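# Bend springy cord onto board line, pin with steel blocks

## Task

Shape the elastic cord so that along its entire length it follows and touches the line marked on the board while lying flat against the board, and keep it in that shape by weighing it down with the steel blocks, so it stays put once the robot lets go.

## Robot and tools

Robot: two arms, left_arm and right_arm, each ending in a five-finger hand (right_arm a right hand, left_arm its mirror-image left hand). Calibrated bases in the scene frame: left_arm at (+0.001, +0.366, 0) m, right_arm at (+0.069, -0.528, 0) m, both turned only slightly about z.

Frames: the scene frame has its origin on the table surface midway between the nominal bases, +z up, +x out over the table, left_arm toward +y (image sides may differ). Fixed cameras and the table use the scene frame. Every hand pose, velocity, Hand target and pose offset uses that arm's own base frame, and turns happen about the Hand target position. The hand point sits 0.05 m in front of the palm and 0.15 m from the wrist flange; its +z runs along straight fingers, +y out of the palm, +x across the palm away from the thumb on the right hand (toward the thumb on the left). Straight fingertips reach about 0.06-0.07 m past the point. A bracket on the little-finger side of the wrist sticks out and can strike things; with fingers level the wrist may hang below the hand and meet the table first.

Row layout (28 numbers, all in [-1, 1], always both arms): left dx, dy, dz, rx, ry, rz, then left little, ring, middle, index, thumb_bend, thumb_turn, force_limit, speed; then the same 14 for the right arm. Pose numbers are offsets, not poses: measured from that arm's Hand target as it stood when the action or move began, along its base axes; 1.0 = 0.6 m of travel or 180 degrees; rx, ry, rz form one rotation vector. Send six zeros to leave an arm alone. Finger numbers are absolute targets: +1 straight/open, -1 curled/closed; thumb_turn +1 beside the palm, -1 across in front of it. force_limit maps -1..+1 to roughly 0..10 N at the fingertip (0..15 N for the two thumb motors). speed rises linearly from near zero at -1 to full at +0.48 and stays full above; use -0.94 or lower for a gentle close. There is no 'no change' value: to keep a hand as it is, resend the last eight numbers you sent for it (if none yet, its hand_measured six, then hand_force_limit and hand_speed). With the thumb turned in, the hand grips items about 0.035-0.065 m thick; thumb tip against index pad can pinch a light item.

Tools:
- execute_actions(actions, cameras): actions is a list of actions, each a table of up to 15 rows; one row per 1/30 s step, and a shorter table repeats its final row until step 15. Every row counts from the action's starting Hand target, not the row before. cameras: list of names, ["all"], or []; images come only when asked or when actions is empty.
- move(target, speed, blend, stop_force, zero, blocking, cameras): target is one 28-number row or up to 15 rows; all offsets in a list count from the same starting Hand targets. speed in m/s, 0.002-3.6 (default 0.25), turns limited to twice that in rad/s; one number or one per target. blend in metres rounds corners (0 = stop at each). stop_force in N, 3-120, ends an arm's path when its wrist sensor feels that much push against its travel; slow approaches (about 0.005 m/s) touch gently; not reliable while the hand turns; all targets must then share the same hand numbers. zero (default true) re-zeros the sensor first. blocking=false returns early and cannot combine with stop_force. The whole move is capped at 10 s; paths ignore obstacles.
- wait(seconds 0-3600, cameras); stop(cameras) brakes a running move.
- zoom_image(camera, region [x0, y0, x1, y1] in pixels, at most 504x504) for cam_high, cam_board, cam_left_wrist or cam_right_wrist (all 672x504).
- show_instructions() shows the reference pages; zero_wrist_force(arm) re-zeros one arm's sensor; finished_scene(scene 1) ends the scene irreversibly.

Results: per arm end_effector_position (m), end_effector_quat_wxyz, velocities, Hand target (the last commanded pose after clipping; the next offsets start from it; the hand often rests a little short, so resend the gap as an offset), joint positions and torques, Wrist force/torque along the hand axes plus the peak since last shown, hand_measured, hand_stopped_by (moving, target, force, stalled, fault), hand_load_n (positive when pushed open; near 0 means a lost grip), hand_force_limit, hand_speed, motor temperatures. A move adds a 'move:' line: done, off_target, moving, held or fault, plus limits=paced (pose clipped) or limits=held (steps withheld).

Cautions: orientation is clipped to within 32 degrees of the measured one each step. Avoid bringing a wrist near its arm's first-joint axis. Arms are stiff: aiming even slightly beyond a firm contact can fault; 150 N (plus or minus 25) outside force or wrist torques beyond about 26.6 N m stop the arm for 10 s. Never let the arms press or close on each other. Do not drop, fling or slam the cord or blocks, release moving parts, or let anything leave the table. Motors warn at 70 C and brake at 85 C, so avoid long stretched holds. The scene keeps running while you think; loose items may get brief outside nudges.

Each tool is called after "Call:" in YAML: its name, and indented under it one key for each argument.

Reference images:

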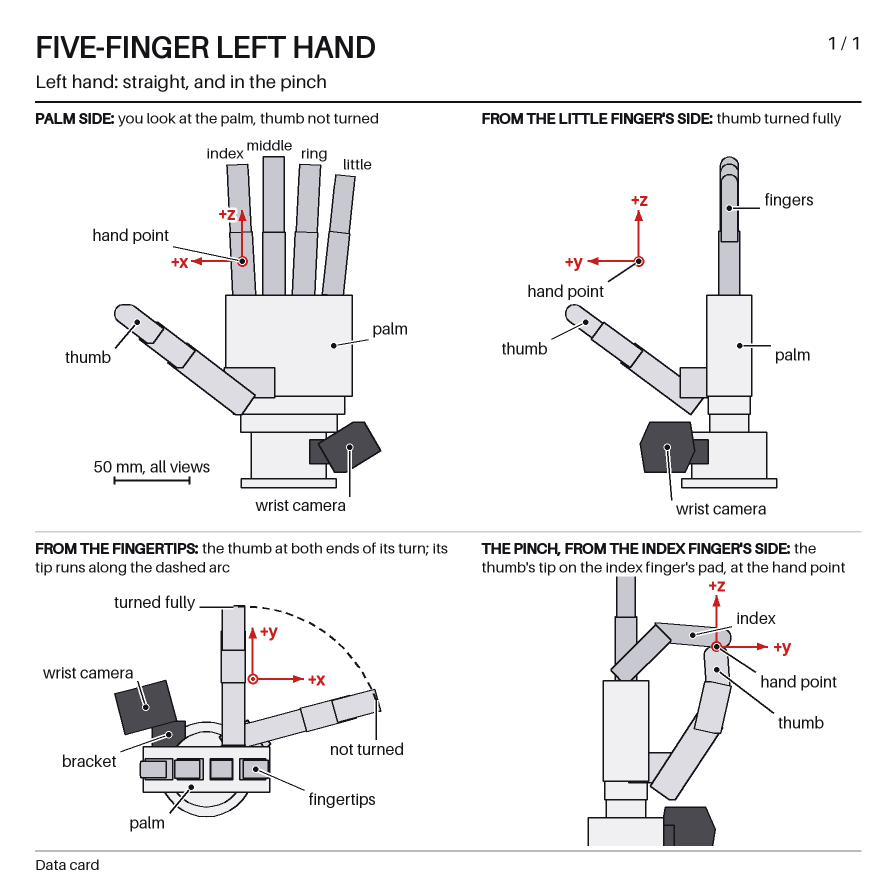

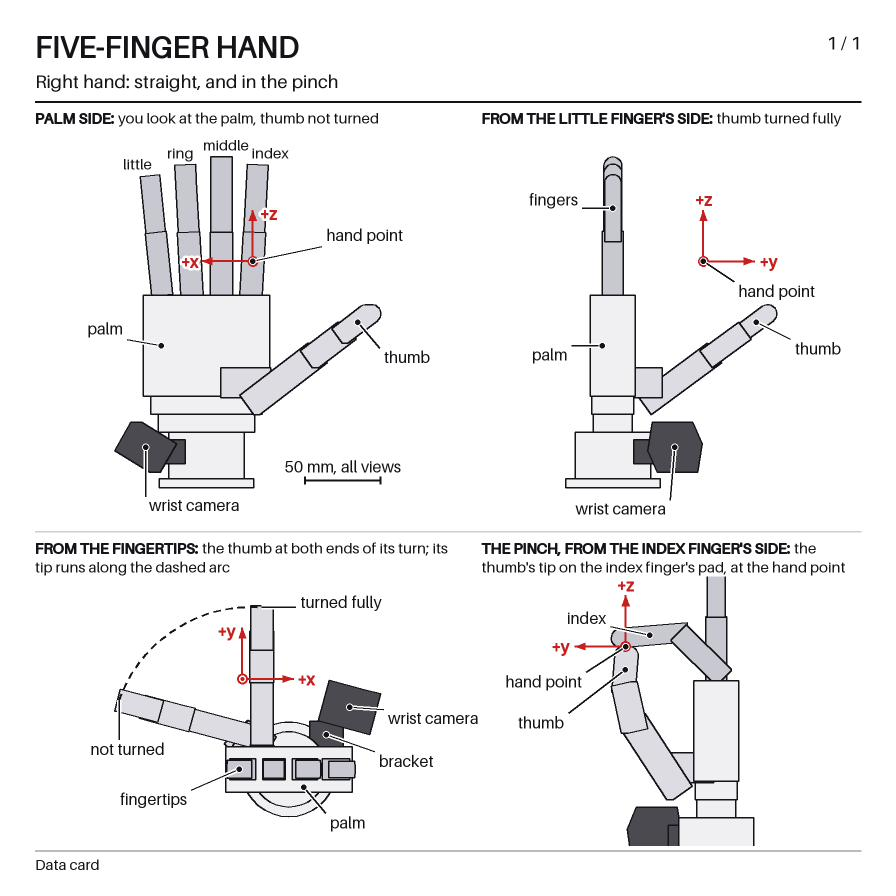

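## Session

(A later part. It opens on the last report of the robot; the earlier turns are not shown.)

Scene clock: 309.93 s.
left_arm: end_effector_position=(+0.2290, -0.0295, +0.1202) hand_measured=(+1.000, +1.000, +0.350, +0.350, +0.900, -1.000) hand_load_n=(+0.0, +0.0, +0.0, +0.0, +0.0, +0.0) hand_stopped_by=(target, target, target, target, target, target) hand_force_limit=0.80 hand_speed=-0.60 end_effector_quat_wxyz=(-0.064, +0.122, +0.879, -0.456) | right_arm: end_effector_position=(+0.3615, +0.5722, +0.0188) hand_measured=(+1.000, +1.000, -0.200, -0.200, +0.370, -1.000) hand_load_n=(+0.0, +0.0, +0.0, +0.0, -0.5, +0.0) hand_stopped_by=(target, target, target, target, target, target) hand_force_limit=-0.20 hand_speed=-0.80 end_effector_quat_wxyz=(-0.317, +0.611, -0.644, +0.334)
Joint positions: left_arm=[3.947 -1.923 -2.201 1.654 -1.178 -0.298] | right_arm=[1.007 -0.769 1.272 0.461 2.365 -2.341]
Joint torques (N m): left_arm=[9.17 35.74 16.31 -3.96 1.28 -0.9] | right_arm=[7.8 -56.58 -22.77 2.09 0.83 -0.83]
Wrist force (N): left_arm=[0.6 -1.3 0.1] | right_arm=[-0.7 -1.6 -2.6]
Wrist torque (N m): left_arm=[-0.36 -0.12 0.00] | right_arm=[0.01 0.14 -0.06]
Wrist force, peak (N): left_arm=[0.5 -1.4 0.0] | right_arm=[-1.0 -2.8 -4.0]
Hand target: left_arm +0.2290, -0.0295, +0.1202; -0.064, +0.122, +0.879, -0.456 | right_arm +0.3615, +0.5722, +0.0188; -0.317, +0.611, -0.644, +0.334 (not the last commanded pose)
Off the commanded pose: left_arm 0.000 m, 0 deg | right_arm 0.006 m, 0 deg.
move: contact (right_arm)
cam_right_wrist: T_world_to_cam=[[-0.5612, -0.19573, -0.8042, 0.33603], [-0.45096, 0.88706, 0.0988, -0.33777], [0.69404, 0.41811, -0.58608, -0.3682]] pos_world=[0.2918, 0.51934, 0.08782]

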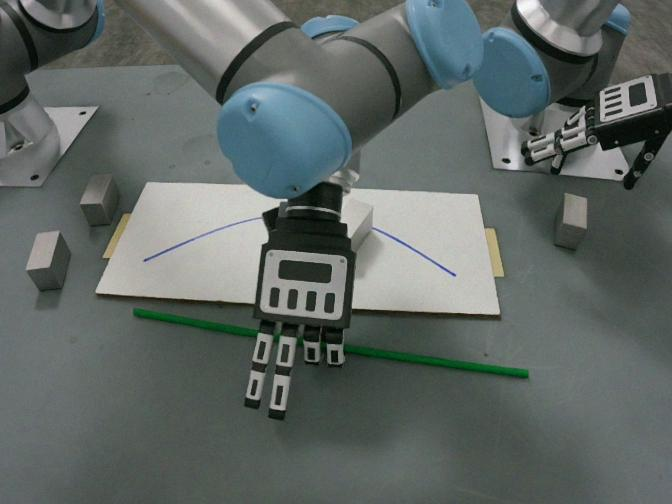

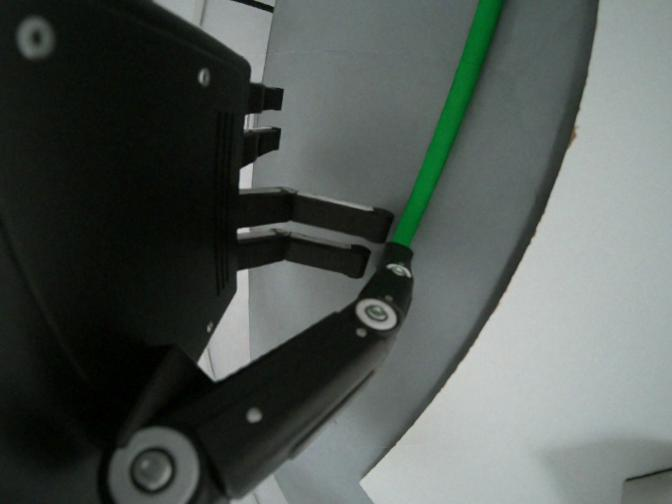

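Call:
move:
  target: [0,0,0,0,0,0,1,1,0.35,0.35,0.9,-1,0.8,-0.6, 0.001,0,0.003,0,0,-0.0167,1,1,-0.2,-0.2,0.37,-1,-0.2,-0.8]
  speed: 0.02
  cameras: []

Call:
move:
  target: [0,0,0,0,0,0,1,1,0.35,0.35,0.9,-1,0.8,-0.6, 0,0,-0.004,0,0,0,1,1,-0.2,-0.2,0.33,-1,-0.2,-0.8]
  speed: 0.01
  cameras: []

Call:
move:
  target: [0,0,0,0,0,0,1,1,0.35,0.35,0.9,-1,0.8,-0.6, 0,0,0,0,0,0,1,1,-0.6,-0.7,0.33,-1,-0.2,-0.9]
  speed: 0.02
  cameras: ["cam_board","cam_right_wrist"]

Call:
zoom_image:
  camera: "cam_right_wrist"
  region: [230, 150, 570, 410]

Call:
zoom_image:
  camera: "cam_board"
  region: [280, 280, 400, 400]

Scene clock: 315.63 s.
left_arm: end_effector_position=(+0.2290, -0.0295, +0.1202) hand_measured=(+1.000, +1.000, +0.350, +0.350, +0.900, -1.000) hand_load_n=(+0.0, +0.0, +0.0, +0.0, +0.0, +0.0) hand_stopped_by=(target, target, target, target, target, target) hand_force_limit=0.80 hand_speed=-0.60 end_effector_quat_wxyz=(-0.064, +0.122, +0.879, -0.456) | right_arm: end_effector_position=(+0.3621, +0.5722, +0.0206) hand_measured=(+1.000, +1.000, -0.200, -0.200, +0.370, -1.000) hand_load_n=(+0.0, +0.0, +0.0, +0.0, +0.0, +0.0) hand_stopped_by=(target, target, target, target, target, target) hand_force_limit=-0.20 hand_speed=-0.80 end_effector_quat_wxyz=(+0.308, -0.593, +0.660, -0.342) end_effector_velocity=(+0.000, +0.001, +0.000) end_effector_angular_velocity=(+0.001, +0.000, +0.005)
Joint positions: left_arm=[3.947 -1.923 -2.201 1.654 -1.178 -0.298] | right_arm=[1.016 -0.74 1.226 0.533 2.399 -2.266]
Joint velocities: left_arm=[within noise] | right_arm=[0 0 0 -0.005 -0.003 -0.005]
Joint torques (N m): left_arm=[9.03 35.55 15.66 -4.05 1.52 -0.85] | right_arm=[5.87 -56.97 -9.99 -0.11 -0.49 -1.22]
Wrist force (N): left_arm=[0.6 -1.1 0.1] | right_arm=[0.3 0.4 0.6]
Wrist torque (N m): left_arm=[-0.32 -0.12 -0.01] | right_arm=[0.03 -0.05 0.05]
Wrist force, peak (N): left_arm=[0.7 -1.3 -0.4] | right_arm=[-1.0 -1.6 -2.7]
Hand target: left_arm +0.2290, -0.0295, +0.1202; -0.064, +0.122, +0.879, -0.456 | right_arm +0.3621, +0.5722, +0.0206; +0.308, -0.593, +0.660, -0.342
Off the commanded pose: left_arm 0.000 m, 0 deg | right_arm 0.000 m, 0 deg.
move: done

Scene clock: 316.13 s.
left_arm: end_effector_position=(+0.2290, -0.0295, +0.1202) hand_measured=(+1.000, +1.000, +0.350, +0.350, +0.900, -1.000) hand_load_n=(+0.0, +0.0, +0.0, +0.0, +0.0, +0.0) hand_stopped_by=(target, target, target, target, target, target) hand_force_limit=0.80 hand_speed=-0.60 end_effector_quat_wxyz=(-0.064, +0.122, +0.879, -0.456) | right_arm: end_effector_position=(+0.3621, +0.5723, +0.0181) hand_measured=(+1.000, +1.000, -0.200, -0.200, +0.330, -1.000) hand_load_n=(+0.0, +0.0, +0.0, +0.5, +0.0, +0.0) hand_stopped_by=(target, target, target, target, target, target) hand_force_limit=-0.20 hand_speed=-0.80 end_effector_quat_wxyz=(+0.308, -0.593, +0.660, -0.342)
Joint positions: left_arm=[3.947 -1.923 -2.201 1.654 -1.178 -0.298] | right_arm=[1.016 -0.738 1.228 0.529 2.399 -2.267]
Joint torques (N m): left_arm=[8.85 35.79 15.18 -4 1.64 -0.76] | right_arm=[-4.3 -48.87 -16.2 2.19 -0.65 -1.64]
Wrist force (N): left_arm=[0.4 -1.2 0.1] | right_arm=[0.1 0.4 0.6]
Wrist torque (N m): left_arm=[-0.33 -0.09 -0.01] | right_arm=[0.03 -0.02 0.08]
Wrist force, peak (N): left_arm=[0.7 -1.4 -0.2] | right_arm=[-0.1 0.9 0.6]
Hand target: left_arm +0.2290, -0.0295, +0.1202; -0.064, +0.122, +0.879, -0.456 | right_arm +0.3621, +0.5722, +0.0182; +0.308, -0.593, +0.660, -0.342
Off the commanded pose: left_arm 0.000 m, 0 deg | right_arm 0.000 m, 0 deg.
move: done

Scene clock: 318.13 s.
left_arm: end_effector_position=(+0.2290, -0.0295, +0.1202) hand_measured=(+1.000, +1.000, +0.350, +0.350, +0.900, -1.000) hand_load_n=(+0.0, +0.0, +0.0, +0.0, +0.0, +0.0) hand_stopped_by=(target, target, target, target, target, target) hand_force_limit=0.80 hand_speed=-0.60 end_effector_quat_wxyz=(-0.064, +0.122, +0.879, -0.456) | right_arm: end_effector_position=(+0.3621, +0.5722, +0.0182) hand_measured=(+1.000, +1.000, -0.262, -0.682, +0.332, -1.000) hand_load_n=(+0.0, +0.0, +4.0, +3.5, +6.0, +0.5) hand_stopped_by=(target, target, force, force, target, target) hand_force_limit=-0.20 hand_speed=-0.90 end_effector_quat_wxyz=(+0.308, -0.593, +0.660, -0.342)
Joint positions: left_arm=[3.947 -1.923 -2.201 1.654 -1.178 -0.298] | right_arm=[1.016 -0.738 1.228 0.529 2.399 -2.267]
Joint torques (N m): left_arm=[8.56 34.7 15.17 -4.17 1.57 -0.88] | right_arm=[-12.46 -60.49 -22.88 2.2 -0.4 -1.68]
Wrist force (N): left_arm=[0.7 -1.2 -0.1] | right_arm=[-0.3 0.6 0.7]
Wrist torque (N m): left_arm=[-0.32 -0.14 0.00] | right_arm=[0.05 0.03 0.06]
Wrist force, peak (N): left_arm=[0.4 -1.4 0.1] | right_arm=[0.3 0.9 0.9]
Hand target: left_arm +0.2290, -0.0295, +0.1202; -0.064, +0.122, +0.879, -0.456 | right_arm +0.3621, +0.5722, +0.0182; +0.308, -0.593, +0.660, -0.342
Off the commanded pose: left_arm 0.000 m, 0 deg | right_arm 0.000 m, 0 deg.
move: done
cam_right_wrist: T_world_to_cam=[[-0.57065, -0.16602, -0.80424, 0.32233], [-0.40382, 0.90949, 0.09878, -0.36739], [0.71505, 0.38114, -0.58604, -0.35544]] pos_world=[0.28973, 0.52312, 0.08722]

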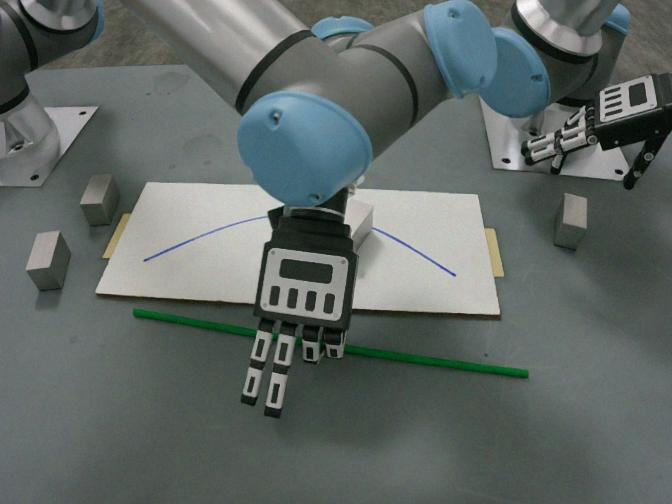

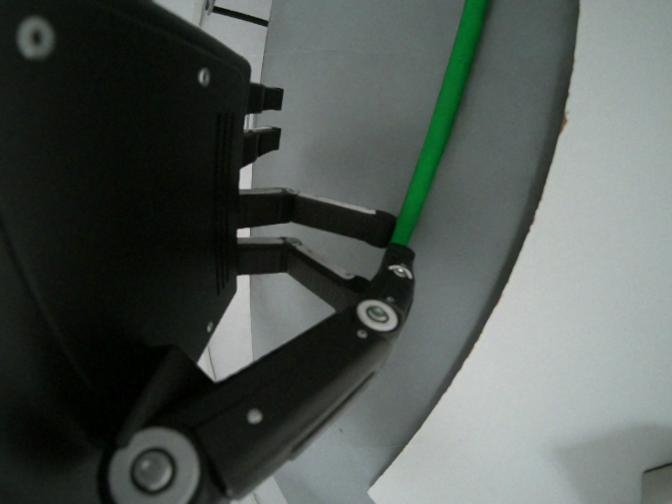

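Scaled by 1.482 from the camera's image (finer frame: 960x720).

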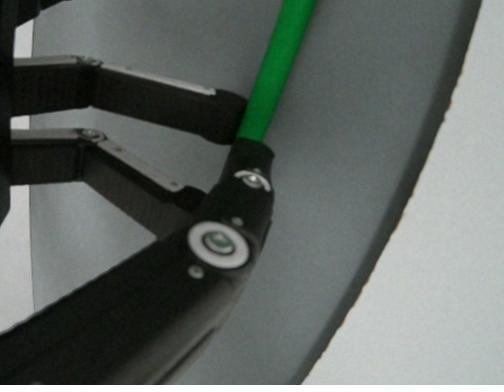

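Scaled by 4.200.

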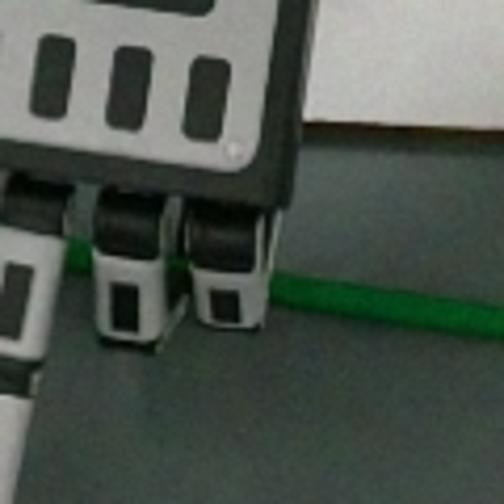

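Call:
move:
  target: [0,0,0,0,0,0,1,1,0.35,0.35,0.9,-1,0.8,-0.6, 0,0,0.05,0,0,0,1,1,-0.6,-0.7,0.33,-1,-0.2,-0.9]
  speed: 0.03
  cameras: ["cam_board","cam_right_wrist"]

Scene clock: 320.77 s.
left_arm: end_effector_position=(+0.2290, -0.0295, +0.1202) hand_measured=(+1.000, +1.000, +0.350, +0.350, +0.900, -1.000) hand_load_n=(+0.0, -0.5, +0.0, +0.0, +0.0, +0.0) hand_stopped_by=(target, target, target, target, target, target) hand_force_limit=0.80 hand_speed=-0.60 end_effector_quat_wxyz=(-0.064, +0.122, +0.879, -0.456) | right_arm: end_effector_position=(+0.3622, +0.5723, +0.0484) hand_measured=(+1.000, +1.000, -0.262, -0.682, +0.332, -1.000) hand_load_n=(+0.0, +0.0, +4.0, +4.0, +6.0, +0.0) hand_stopped_by=(target, target, force, force, target, target) hand_force_limit=-0.20 hand_speed=-0.90 end_effector_quat_wxyz=(+0.308, -0.593, +0.660, -0.342) end_effector_velocity=(+0.000, +0.001, -0.002) end_effector_angular_velocity=(+0.001, -0.001, +0.001)
Joint positions: left_arm=[3.947 -1.923 -2.201 1.654 -1.178 -0.298] | right_arm=[1.016 -0.772 1.205 0.585 2.399 -2.267]
Joint velocities: left_arm=[within noise] | right_arm=[0 0.002 0 -0.005 0 -0.001]
Joint torques (N m): left_arm=[8.51 35.23 15.45 -4.15 1.6 -1.05] | right_arm=[-11.56 -37.28 -11.96 -0.01 -0.62 -0.71]
Wrist force (N): left_arm=[0.2 -1.0 0.2] | right_arm=[0.0 1.1 0.3]
Wrist torque (N m): left_arm=[-0.30 -0.06 -0.04] | right_arm=[0.13 0.00 0.12]
Wrist force, peak (N): left_arm=[0.6 -1.4 0.0] | right_arm=[0.1 0.9 1.0]
Hand target: left_arm +0.2290, -0.0295, +0.1202; -0.064, +0.122, +0.879, -0.456 | right_arm +0.3621, +0.5722, +0.0482; +0.308, -0.593, +0.660, -0.342
Off the commanded pose: left_arm 0.000 m, 0 deg | right_arm 0.000 m, 0 deg.
move: done
cam_right_wrist: T_world_to_cam=[[-0.57056, -0.16588, -0.80433, 0.34666], [-0.40385, 0.90946, 0.09891, -0.37033], [0.7151, 0.38127, -0.58589, -0.33785]] pos_world=[0.28983, 0.52312, 0.11752]

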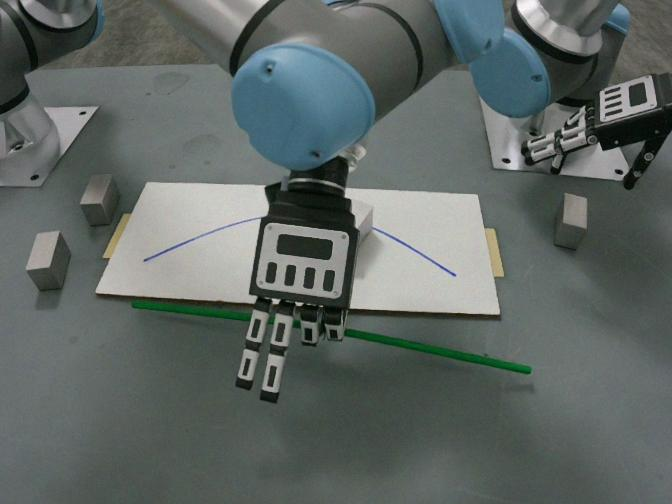

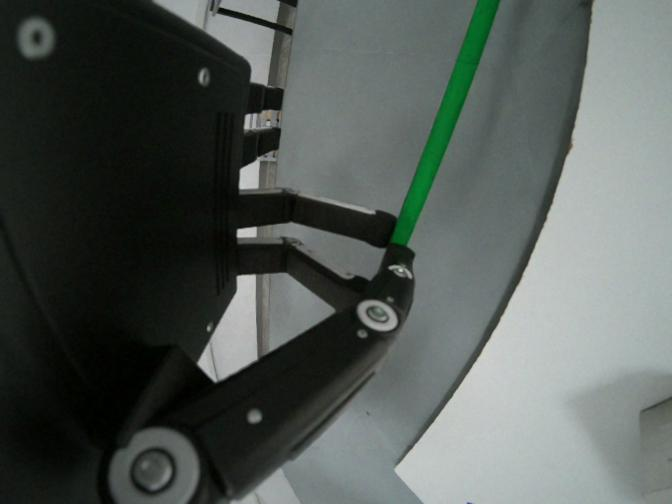

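Call:
move:
  target:
    - [0,0,0,0,0,0,1,1,0.35,0.35,0.9,-1,0.8,-0.6, 0,0,0.12,0,0,0,1,1,-0.6,-0.7,0.33,-1,-0.2,-0.9]
    - [0,0,0,0,0,0,1,1,0.35,0.35,0.9,-1,0.8,-0.6, -0.3725,-0.0695,0.12,0,0,0.028,1,1,-0.6,-0.7,0.33,-1,-0.2,-0.9]
  speed: 0.1
  blend: 0.02
  cameras: ["cam_board","cam_right_wrist","cam_high"]

Scene clock: 330.00 s.
left_arm: end_effector_position=(+0.2290, -0.0295, +0.1202) hand_measured=(+1.000, +1.000, +0.350, +0.350, +0.900, -1.000) hand_load_n=(+0.0, +0.0, +0.0, +0.0, +0.0, +0.0) hand_stopped_by=(target, target, target, target, target, target) hand_force_limit=0.80 hand_speed=-0.60 end_effector_quat_wxyz=(-0.064, +0.122, +0.879, -0.456) | right_arm: end_effector_position=(+0.1387, +0.5305, +0.1203) hand_measured=(+1.000, +1.000, -0.262, -0.682, +0.332, -1.000) hand_load_n=(+0.0, +0.0, +4.0, +4.0, +6.0, +0.0) hand_stopped_by=(target, target, force, force, target, target) hand_force_limit=-0.20 hand_speed=-0.90 end_effector_quat_wxyz=(-0.323, +0.622, -0.633, +0.328)
Joint positions: left_arm=[3.947 -1.923 -2.201 1.654 -1.178 -0.298] | right_arm=[1.366 -0.99 1.464 0.839 2.503 -1.887]
Joint torques (N m): left_arm=[8.25 34.72 15.32 -4.19 1.66 -0.86] | right_arm=[-2.2 -30.59 -19.93 1.44 -0.39 0.85]
Wrist force (N): left_arm=[0.4 -1.0 0.2] | right_arm=[-0.7 0.4 0.2]
Wrist torque (N m): left_arm=[-0.31 -0.08 -0.02] | right_arm=[0.10 0.13 0.08]
Wrist force, peak (N): left_arm=[0.6 -1.4 -0.1] | right_arm=[-0.2 1.9 1.3]
Hand target: left_arm +0.2290, -0.0295, +0.1202; -0.064, +0.122, +0.879, -0.456 | right_arm +0.1386, +0.5305, +0.1202; -0.323, +0.622, -0.633, +0.328
Off the commanded pose: left_arm 0.000 m, 0 deg | right_arm 0.000 m, 0 deg.
move: done
cam_right_wrist: T_world_to_cam=[[-0.55381, -0.21551, -0.80427, 0.29392], [-0.48222, 0.87046, 0.09881, -0.39813], [0.67878, 0.44256, -0.586, -0.14746]] pos_world=[0.07088, 0.47516, 0.18932]
Images, in order (width x height): cam_high 672x504, cam_board 672x504, cam_right_wrist 672x504.

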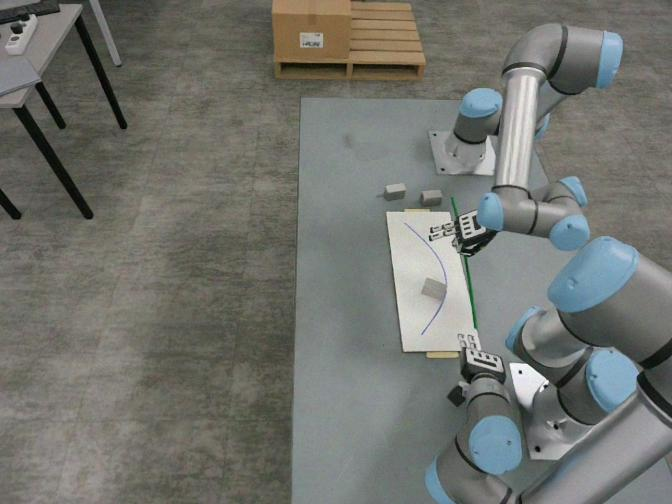

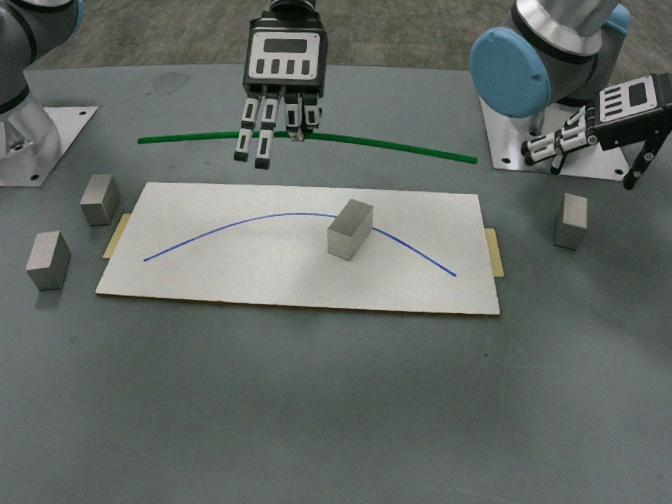

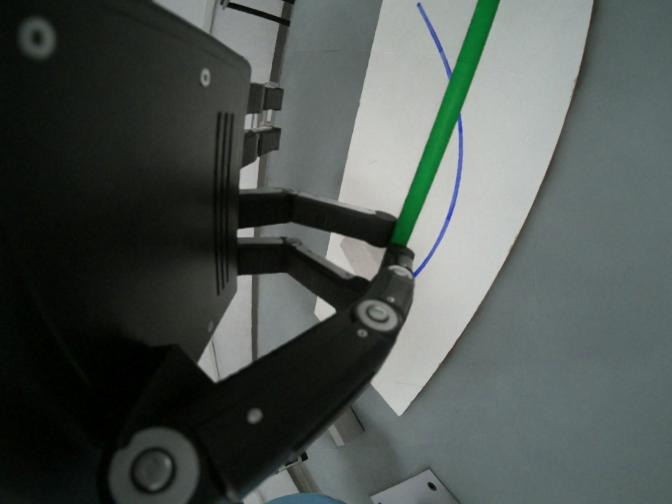

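Call:
move:
  target: [0,0,0,0,0,0,1,1,0.35,0.35,0.9,-1,0.8,-0.6, 0,0,-0.15,0,0,0.011,1,1,-0.6,-0.7,0.33,-1,-0.2,-0.9]
  speed: 0.06
  cameras: ["cam_board","cam_right_wrist"]

Call:
zoom_image:
  camera: "cam_board"
  region: [120, 130, 520, 330]

Scene clock: 336.47 s.
left_arm: end_effector_position=(+0.2290, -0.0295, +0.1202) hand_measured=(+1.000, +1.000, +0.350, +0.350, +0.900, -1.000) hand_load_n=(+0.0, +0.0, +0.0, +0.0, +0.0, +0.0) hand_stopped_by=(target, target, target, target, target, target) hand_force_limit=0.80 hand_speed=-0.60 end_effector_quat_wxyz=(-0.064, +0.122, +0.879, -0.456) | right_arm: end_effector_position=(+0.1386, +0.5305, +0.0301) hand_measured=(+1.000, +1.000, -0.262, -0.682, +0.332, -1.000) hand_load_n=(+0.0, +0.0, +4.0, +4.0, +6.0, +0.0) hand_stopped_by=(target, target, force, force, target, target) hand_force_limit=-0.20 hand_speed=-0.90 end_effector_quat_wxyz=(-0.328, +0.633, -0.623, +0.323)
Joint positions: left_arm=[3.947 -1.923 -2.201 1.654 -1.178 -0.298] | right_arm=[1.361 -0.897 1.559 0.602 2.492 -1.95]
Joint torques (N m): left_arm=[8.4 35.18 15.3 -3.98 1.54 -0.93] | right_arm=[-10.45 -49.73 -22.46 1.26 1.44 1.5]
Wrist force (N): left_arm=[0.2 -1.3 0.1] | right_arm=[-0.5 0.6 0.5]
Wrist torque (N m): left_arm=[-0.35 -0.07 -0.02] | right_arm=[0.08 0.13 0.07]
Wrist force, peak (N): left_arm=[0.6 -1.4 -0.1] | right_arm=[-0.6 1.5 0.8]
Hand target: left_arm +0.2290, -0.0295, +0.1202; -0.064, +0.122, +0.879, -0.456 | right_arm +0.1386, +0.5305, +0.0302; -0.328, +0.633, -0.623, +0.323
Off the commanded pose: left_arm 0.000 m, 0 deg | right_arm 0.000 m, 0 deg.
move: done
cam_right_wrist: T_world_to_cam=[[-0.54621, -0.23476, -0.80408, 0.23059], [-0.51194, 0.85334, 0.09862, -0.37601], [0.663, 0.4655, -0.58629, -0.21027]] pos_world=[0.07286, 0.47288, 0.09922]

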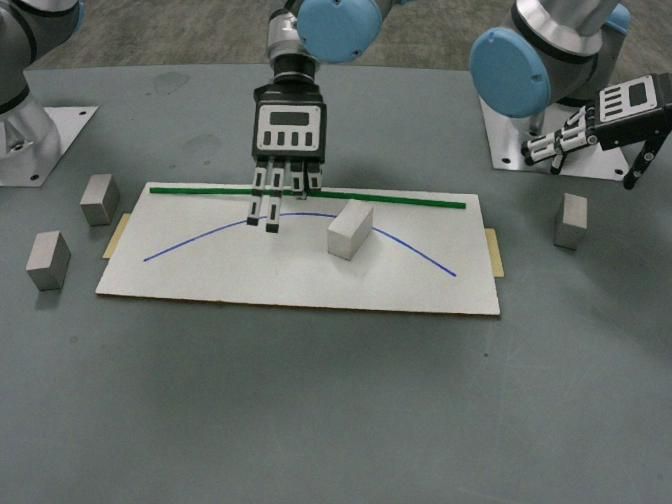

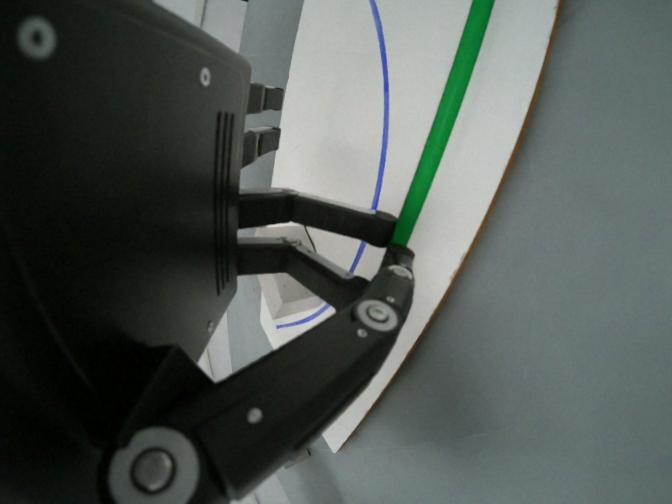

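Scaled by 1.260.

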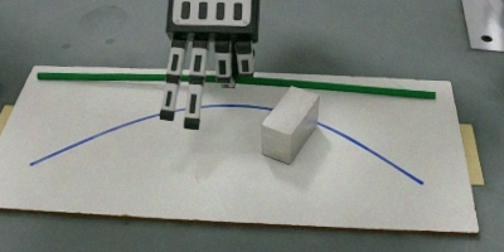

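Call:
move:
  target: [0,0,0,0,0,0,1,1,0.35,0.35,0.9,-1,0.8,-0.6, 0,0,-0.0115,0,0,0,1,1,-0.6,-0.7,0.33,-1,-0.2,-0.9]
  speed: 0.02
  cameras: ["cam_board","cam_right_wrist"]

Call:
zoom_image:
  camera: "cam_board"
  region: [230, 130, 350, 250]

Call:
move:
  target: [0,0,0,0,0,0,1,1,0.35,0.35,0.9,-1,0.8,-0.6, 0,0,0.006,0,0,0,1,1,-0.16,-0.3,0.43,-1,-0.2,-0.85]
  speed: 0.01
  cameras: ["cam_board","cam_right_wrist"]

Call:
zoom_image:
  camera: "cam_right_wrist"
  region: [230, 150, 570, 410]

Scene clock: 341.70 s.
left_arm: end_effector_position=(+0.2290, -0.0295, +0.1202) hand_measured=(+1.000, +1.000, +0.350, +0.350, +0.900, -1.000) hand_load_n=(+0.0, +0.0, +0.0, +0.0, +0.0, +0.0) hand_stopped_by=(target, target, target, target, target, target) hand_force_limit=0.80 hand_speed=-0.60 end_effector_quat_wxyz=(-0.064, +0.122, +0.879, -0.456) | right_arm: end_effector_position=(+0.1387, +0.5305, +0.0232) hand_measured=(+1.000, +1.000, -0.262, -0.682, +0.332, -1.000) hand_load_n=(+0.0, +0.0, +3.0, +3.5, +5.0, +0.0) hand_stopped_by=(target, target, force, force, target, target) hand_force_limit=-0.20 hand_speed=-0.90 end_effector_quat_wxyz=(-0.328, +0.633, -0.623, +0.323)
Joint positions: left_arm=[3.947 -1.923 -2.201 1.654 -1.178 -0.298] | right_arm=[1.361 -0.887 1.562 0.588 2.493 -1.95]
Joint torques (N m): left_arm=[7.97 34.69 14.84 -4.2 1.48 -1.02] | right_arm=[9.44 -40.54 -7.71 1.9 -1.85 0.79]
Wrist force (N): left_arm=[0.6 -1.1 0.1] | right_arm=[-1.3 -17.1 -11.6]
Wrist torque (N m): left_arm=[-0.32 -0.12 0.00] | right_arm=[-0.63 0.43 -0.31]
Wrist force, peak (N): left_arm=[0.6 -1.5 0.0] | right_arm=[-0.9 -17.5 -11.9]
Hand target: left_arm +0.2290, -0.0295, +0.1202; -0.064, +0.122, +0.879, -0.456 | right_arm +0.1386, +0.5305, +0.0233; -0.328, +0.633, -0.623, +0.323
Off the commanded pose: left_arm 0.000 m, 0 deg | right_arm 0.000 m, 0 deg.
move: done
cam_right_wrist: T_world_to_cam=[[-0.54592, -0.23445, -0.80437, 0.2249], [-0.51187, 0.85338, 0.09867, -0.37535], [0.66329, 0.4656, -0.58588, -0.21441]] pos_world=[0.07286, 0.47288, 0.09232]

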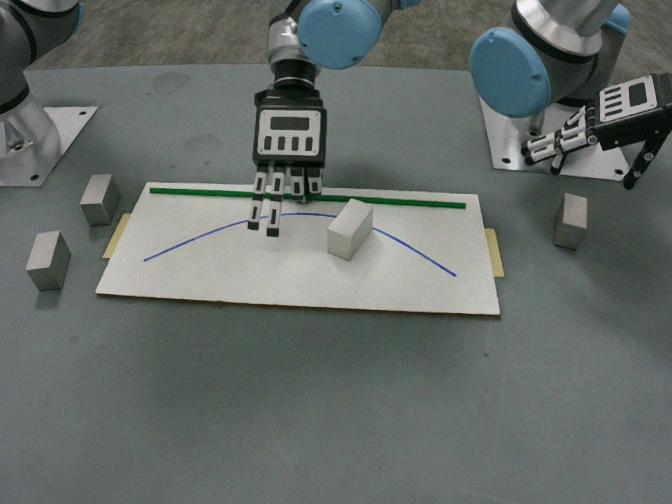

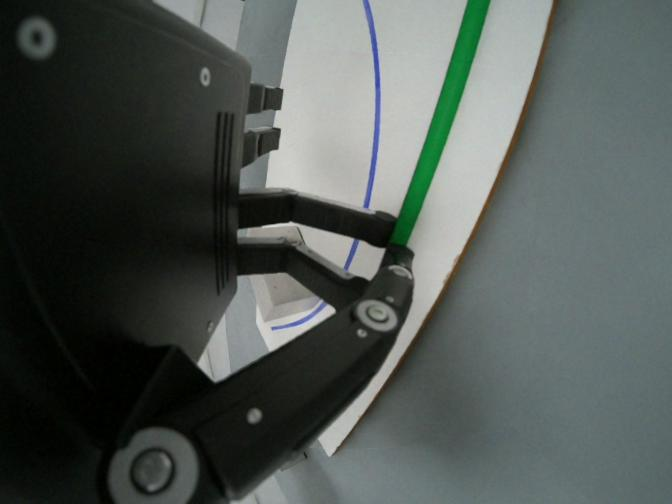

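Scaled by 4.200.

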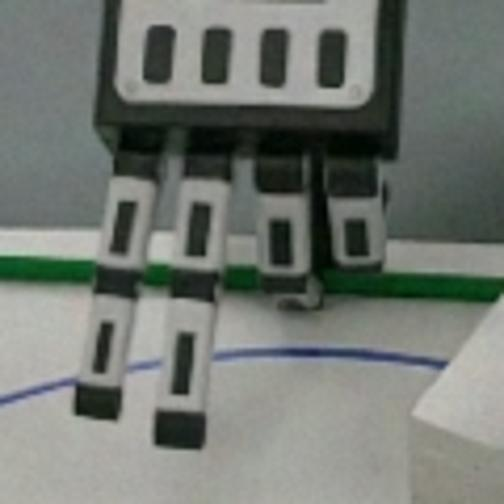

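Scene clock: 342.90 s.
left_arm: end_effector_position=(+0.2290, -0.0295, +0.1202) hand_measured=(+1.000, +1.000, +0.350, +0.350, +0.900, -1.000) hand_load_n=(+0.0, +0.0, +0.0, +0.0, +0.0, +0.0) hand_stopped_by=(target, target, target, target, target, target) hand_force_limit=0.80 hand_speed=-0.60 end_effector_quat_wxyz=(-0.064, +0.122, +0.879, -0.456) | right_arm: end_effector_position=(+0.1386, +0.5305, +0.0269) hand_measured=(+1.000, +1.000, -0.160, -0.300, +0.430, -1.000) hand_load_n=(+0.0, +0.0, +0.0, +0.0, +0.0, +0.0) hand_stopped_by=(target, target, target, target, target, target) hand_force_limit=-0.20 hand_speed=-0.85 end_effector_quat_wxyz=(-0.328, +0.633, -0.623, +0.323)
Joint positions: left_arm=[3.947 -1.923 -2.201 1.654 -1.178 -0.298] | right_arm=[1.361 -0.892 1.56 0.595 2.493 -1.95]
Joint torques (N m): left_arm=[7.54 34.45 14.62 -4.13 1.62 -0.96] | right_arm=[9.19 -31.46 -12.49 0.58 2.69 -1.39]
Wrist force (N): left_arm=[0.5 -1.2 0.1] | right_arm=[-0.1 0.4 0.3]
Wrist torque (N m): left_arm=[-0.34 -0.11 0.00] | right_arm=[0.06 0.06 0.07]
Wrist force, peak (N): left_arm=[0.7 -1.3 0.1] | right_arm=[-1.3 -16.9 -11.6]
Hand target: left_arm +0.2290, -0.0295, +0.1202; -0.064, +0.122, +0.879, -0.456 | right_arm +0.1386, +0.5305, +0.0269; -0.328, +0.633, -0.623, +0.323
Off the commanded pose: left_arm 0.000 m, 0 deg | right_arm 0.000 m, 0 deg.
move: done
cam_right_wrist: T_world_to_cam=[[-0.54607, -0.23446, -0.80426, 0.22788], [-0.51195, 0.85331, 0.09884, -0.3757], [0.66311, 0.46571, -0.586, -0.21227]] pos_world=[0.07286, 0.47288, 0.09602]

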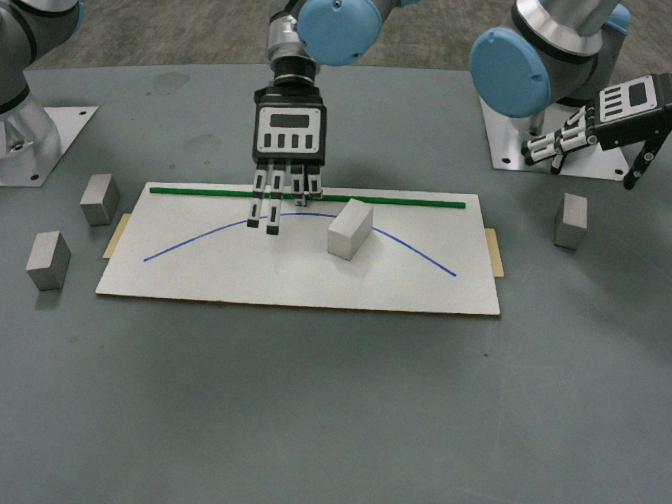

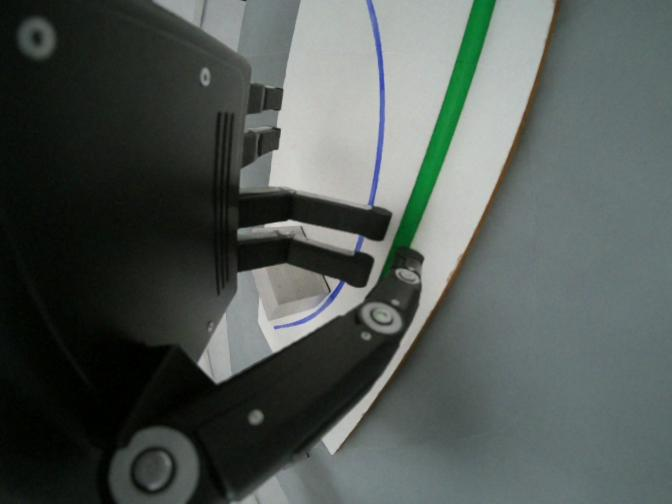

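Scaled by 1.482 from the camera's image (finer frame: 960x720).

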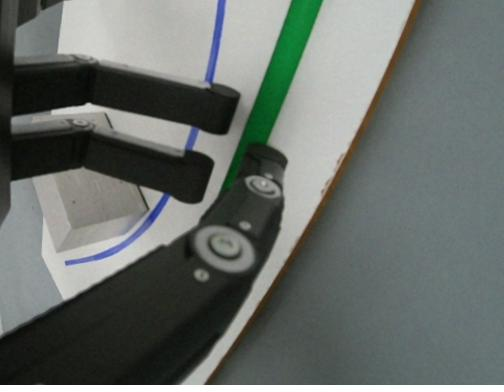

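Call:
move:
  target:
    - [0,0,0,0,0,0,1,1,0.35,0.35,0.9,-1,0.8,-0.6, 0,0,0.205,0,0,0,1,1,-0.16,-0.3,0.43,-1,-0.2,-0.6]
    - [0,0,0,0,0,0,1,1,0.35,0.35,0.9,-1,0.8,-0.6, 0.0537,-0.4933,0.205,0,0,-0.46,1,1,0.35,0.35,0.9,-1,-0.2,-0.5]
  speed: 0.15
  cameras: ["all"]

Scene clock: 360.30 s.
left_arm: end_effector_position=(+0.2290, -0.0295, +0.1202) hand_measured=(+1.000, +1.000, +0.350, +0.350, +0.900, -1.000) hand_load_n=(+0.0, +0.0, +0.0, +0.0, +0.0, +0.5) hand_stopped_by=(target, target, target, target, target, target) hand_force_limit=0.80 hand_speed=-0.60 end_effector_quat_wxyz=(-0.064, +0.122, +0.879, -0.456) | right_arm: end_effector_position=(+0.1709, +0.2346, +0.1499) hand_measured=(+1.000, +1.000, +0.350, +0.350, +0.900, -1.000) hand_load_n=(+0.0, +0.0, -0.5, +0.0, +0.0, +0.0) hand_stopped_by=(target, target, target, target, target, target) hand_force_limit=-0.20 hand_speed=-0.50 end_effector_quat_wxyz=(+0.033, -0.063, +0.885, -0.459)
Joint positions: left_arm=[3.947 -1.923 -2.201 1.654 -1.178 -0.298] | right_arm=[0.96 -1.127 1.904 1.597 2.164 -0.495]
Joint torques (N m): left_arm=[8.22 34.23 15.46 -4.06 1.64 -0.96] | right_arm=[3.12 -20.34 -12.57 1.17 -0.95 1.02]
Wrist force (N): left_arm=[0.6 -1.2 0.1] | right_arm=[-0.5 0.3 0.5]
Wrist torque (N m): left_arm=[-0.34 -0.12 0.00] | right_arm=[0.05 0.07 0.12]
Wrist force, peak (N): left_arm=[0.4 -1.5 0.3] | right_arm=[-0.4 2.0 1.4]
Hand target: left_arm +0.2290, -0.0295, +0.1202; -0.064, +0.122, +0.879, -0.456 | right_arm +0.1709, +0.2346, +0.1499; +0.033, -0.063, +0.885, -0.459
Off the commanded pose: left_arm 0.000 m, 0 deg | right_arm 0.000 m, 0 deg.
move: done
cam_left_wrist: T_world_to_cam=[[-0.39698, -0.39989, 0.82613, -0.02463], [-0.66313, 0.74726, 0.04305, 0.1733], [-0.63455, -0.53075, -0.56183, 0.31105]] pos_world=[0.30252, 0.02574, 0.18764]
cam_right_wrist: T_world_to_cam=[[-0.30112, 0.51241, -0.80421, 0.05787], [0.78241, 0.61487, 0.09881, -0.28404], [0.54512, -0.59947, -0.58607, 0.24624]] pos_world=[0.10543, 0.29261, 0.21892]

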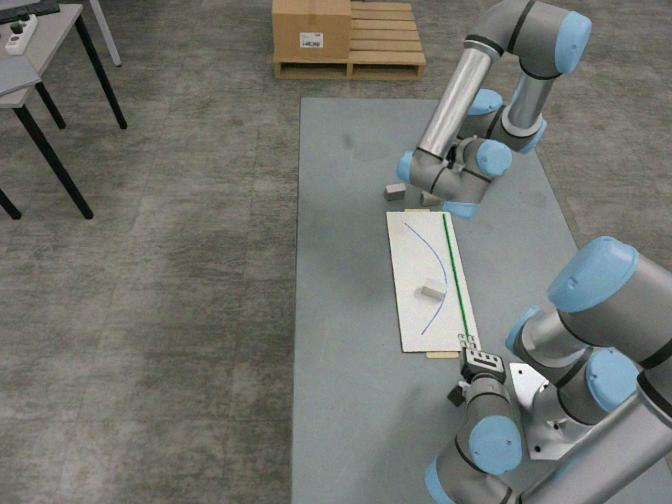

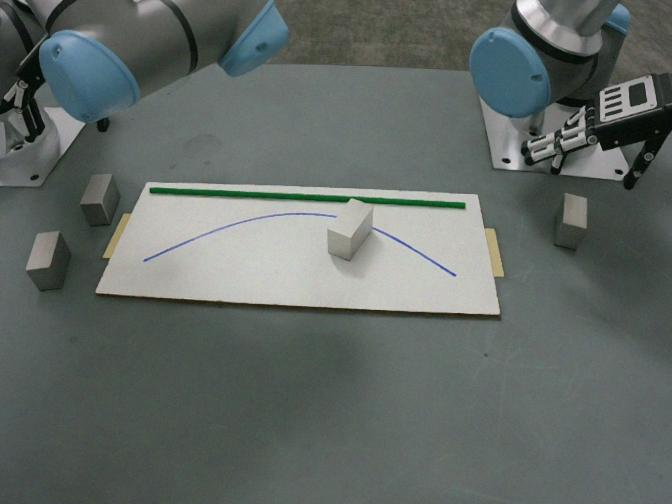

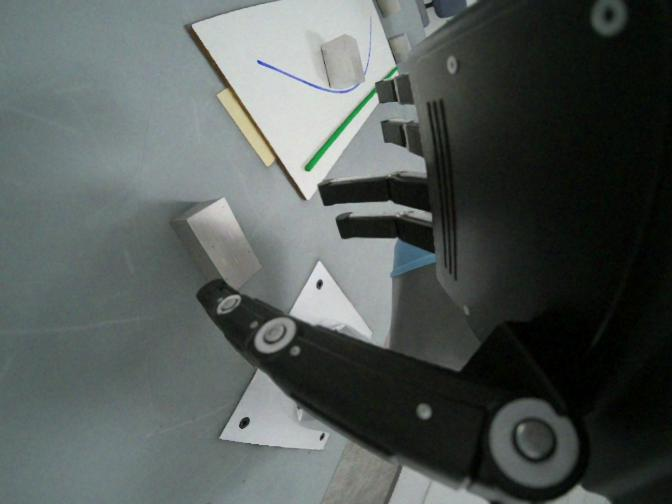

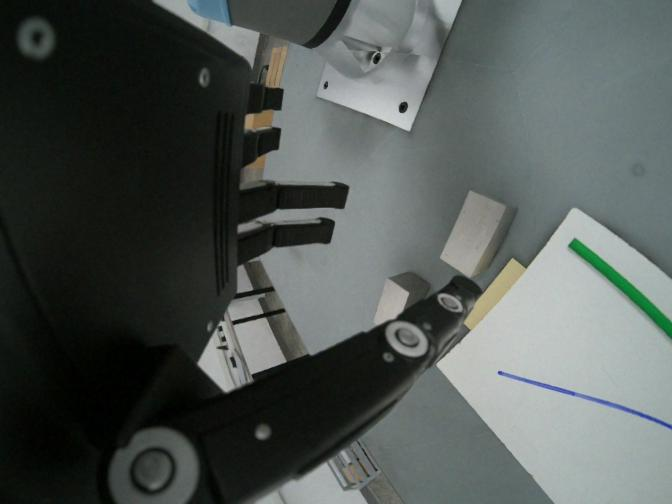

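Call:
move:
  target: [0,0,0,0,0,0,1,1,0.35,0.35,0.9,-1,0.8,-0.6, -0.0073,0.005,-0.1,0,0,0,1,1,0.35,0.35,1,-1,-0.2,-0.5]
  speed: 0.1
  cameras: ["cam_right_wrist"]

Call:
zoom_image:
  camera: "cam_right_wrist"
  region: [230, 150, 570, 410]

Scene clock: 364.83 s.
left_arm: end_effector_position=(+0.2290, -0.0295, +0.1202) hand_measured=(+1.000, +1.000, +0.350, +0.350, +0.900, -1.000) hand_load_n=(+0.0, +0.0, +0.0, +0.0, +0.0, +0.0) hand_stopped_by=(target, target, target, target, target, target) hand_force_limit=0.80 hand_speed=-0.60 end_effector_quat_wxyz=(-0.064, +0.122, +0.879, -0.456) | right_arm: end_effector_position=(+0.1664, +0.2376, +0.0900) hand_measured=(+1.000, +1.000, +0.350, +0.350, +1.000, -1.000) hand_load_n=(+0.0, +0.0, +0.0, +0.0, +0.5, +0.0) hand_stopped_by=(target, target, target, target, target, target) hand_force_limit=-0.20 hand_speed=-0.50 end_effector_quat_wxyz=(+0.033, -0.063, +0.885, -0.459)
Joint positions: left_arm=[3.947 -1.923 -2.201 1.654 -1.178 -0.298] | right_arm=[0.974 -1.012 1.93 1.461 2.154 -0.483]
Joint torques (N m): left_arm=[7.54 34.9 15.2 -3.95 1.74 -0.88] | right_arm=[-11.92 -28.53 -16.95 1.34 2.08 -1.26]
Wrist force (N): left_arm=[0.4 -1.1 -0.1] | right_arm=[0.0 0.5 0.6]
Wrist torque (N m): left_arm=[-0.32 -0.10 -0.01] | right_arm=[0.07 0.01 0.03]
Wrist force, peak (N): left_arm=[0.6 -1.4 0.2] | right_arm=[-0.4 1.5 1.3]
Hand target: left_arm +0.2290, -0.0295, +0.1202; -0.064, +0.122, +0.879, -0.456 | right_arm +0.1665, +0.2376, +0.0899; +0.033, -0.063, +0.885, -0.459
Off the commanded pose: left_arm 0.000 m, 0 deg | right_arm 0.000 m, 0 deg.
move: done
cam_right_wrist: T_world_to_cam=[[-0.30121, 0.51226, -0.80428, 0.00686], [0.78236, 0.61496, 0.09869, -0.27645], [0.54515, -0.5995, -0.586, 0.21538]] pos_world=[0.10093, 0.29561, 0.15902]

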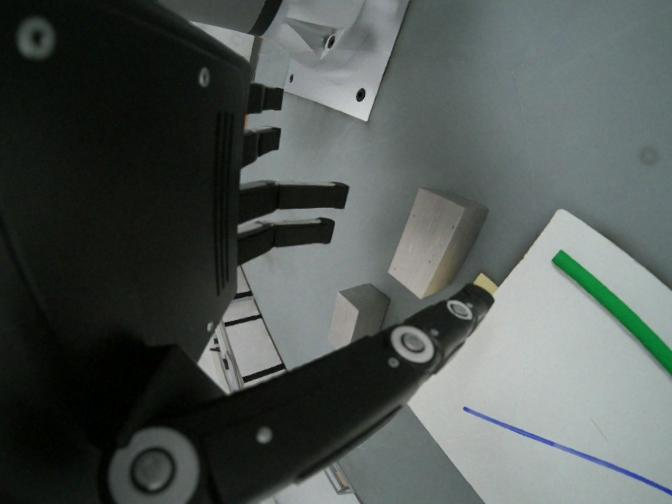

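Scaled by 1.482 from the camera's image (finer frame: 960x720).

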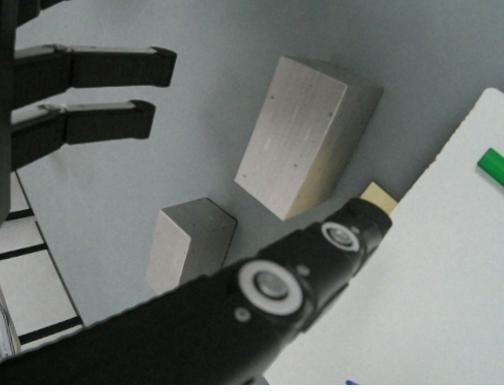

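Call:
move:
  target: [0,0,0,0,0,0,1,1,0.35,0.35,0.9,-1,0.8,-0.6, 0.0047,-0.0005,-0.0767,0,0,0,1,1,0.35,0.35,1,-1,-0.2,-0.5]
  speed: 0.08
  cameras: ["cam_right_wrist"]

Call:
zoom_image:
  camera: "cam_right_wrist"
  region: [230, 150, 570, 410]

Scene clock: 370.63 s.
left_arm: end_effector_position=(+0.2290, -0.0295, +0.1202) hand_measured=(+1.000, +1.000, +0.350, +0.350, +0.900, -1.000) hand_load_n=(+0.0, +0.0, +0.0, +0.0, +0.0, +0.0) hand_stopped_by=(target, target, target, target, target, target) hand_force_limit=0.80 hand_speed=-0.60 end_effector_quat_wxyz=(-0.064, +0.122, +0.879, -0.456) | right_arm: end_effector_position=(+0.1693, +0.2372, +0.0439) hand_measured=(+1.000, +1.000, +0.350, +0.350, +1.000, -1.000) hand_load_n=(+0.0, -0.5, +0.0, +0.0, +0.0, +0.5) hand_stopped_by=(target, target, target, target, target, target) hand_force_limit=-0.20 hand_speed=-0.50 end_effector_quat_wxyz=(+0.033, -0.063, +0.885, -0.459)
Joint positions: left_arm=[3.947 -1.923 -2.201 1.654 -1.178 -0.298] | right_arm=[0.967 -0.916 1.935 1.357 2.159 -0.489]
Joint torques (N m): left_arm=[8.02 33.99 14.64 -4.02 1.62 -0.92] | right_arm=[-0.46 -33.52 -15.42 1.53 0.41 0.31]
Wrist force (N): left_arm=[0.5 -1.0 0.3] | right_arm=[0.0 0.3 0.9]
Wrist torque (N m): left_arm=[-0.32 -0.10 -0.01] | right_arm=[0.00 0.04 0.16]
Wrist force, peak (N): left_arm=[0.5 -1.5 0.0] | right_arm=[0.0 1.1 1.3]
Hand target: left_arm +0.2290, -0.0295, +0.1202; -0.064, +0.122, +0.879, -0.456 | right_arm +0.1693, +0.2373, +0.0439; +0.033, -0.063, +0.885, -0.459
Off the commanded pose: left_arm 0.000 m, 0 deg | right_arm 0.000 m, 0 deg.
move: done
cam_right_wrist: T_world_to_cam=[[-0.30119, 0.51225, -0.80429, -0.02907], [0.78243, 0.61488, 0.09861, -0.27404], [0.54505, -0.5996, -0.586, 0.18665]] pos_world=[0.10393, 0.29531, 0.11302]

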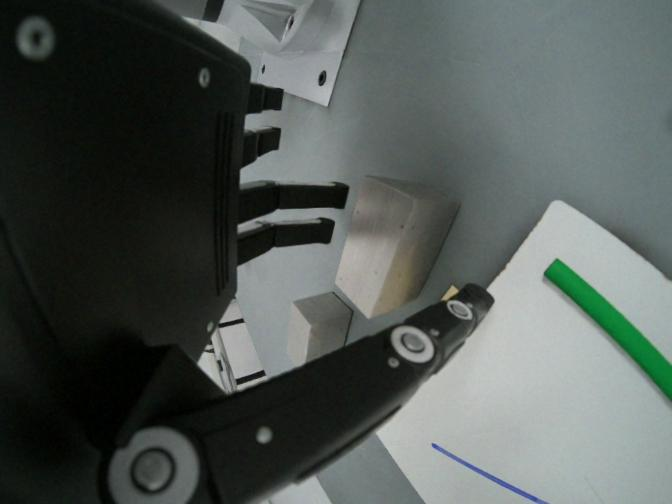

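Scaled by 1.482 from the camera's image (finer frame: 960x720).

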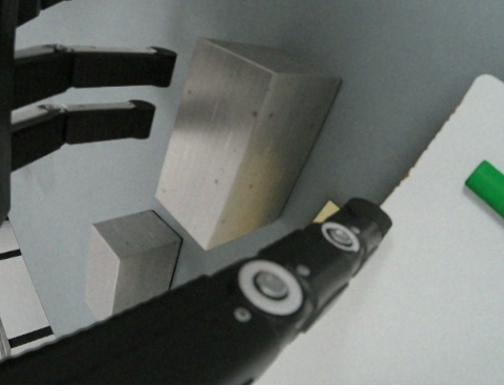

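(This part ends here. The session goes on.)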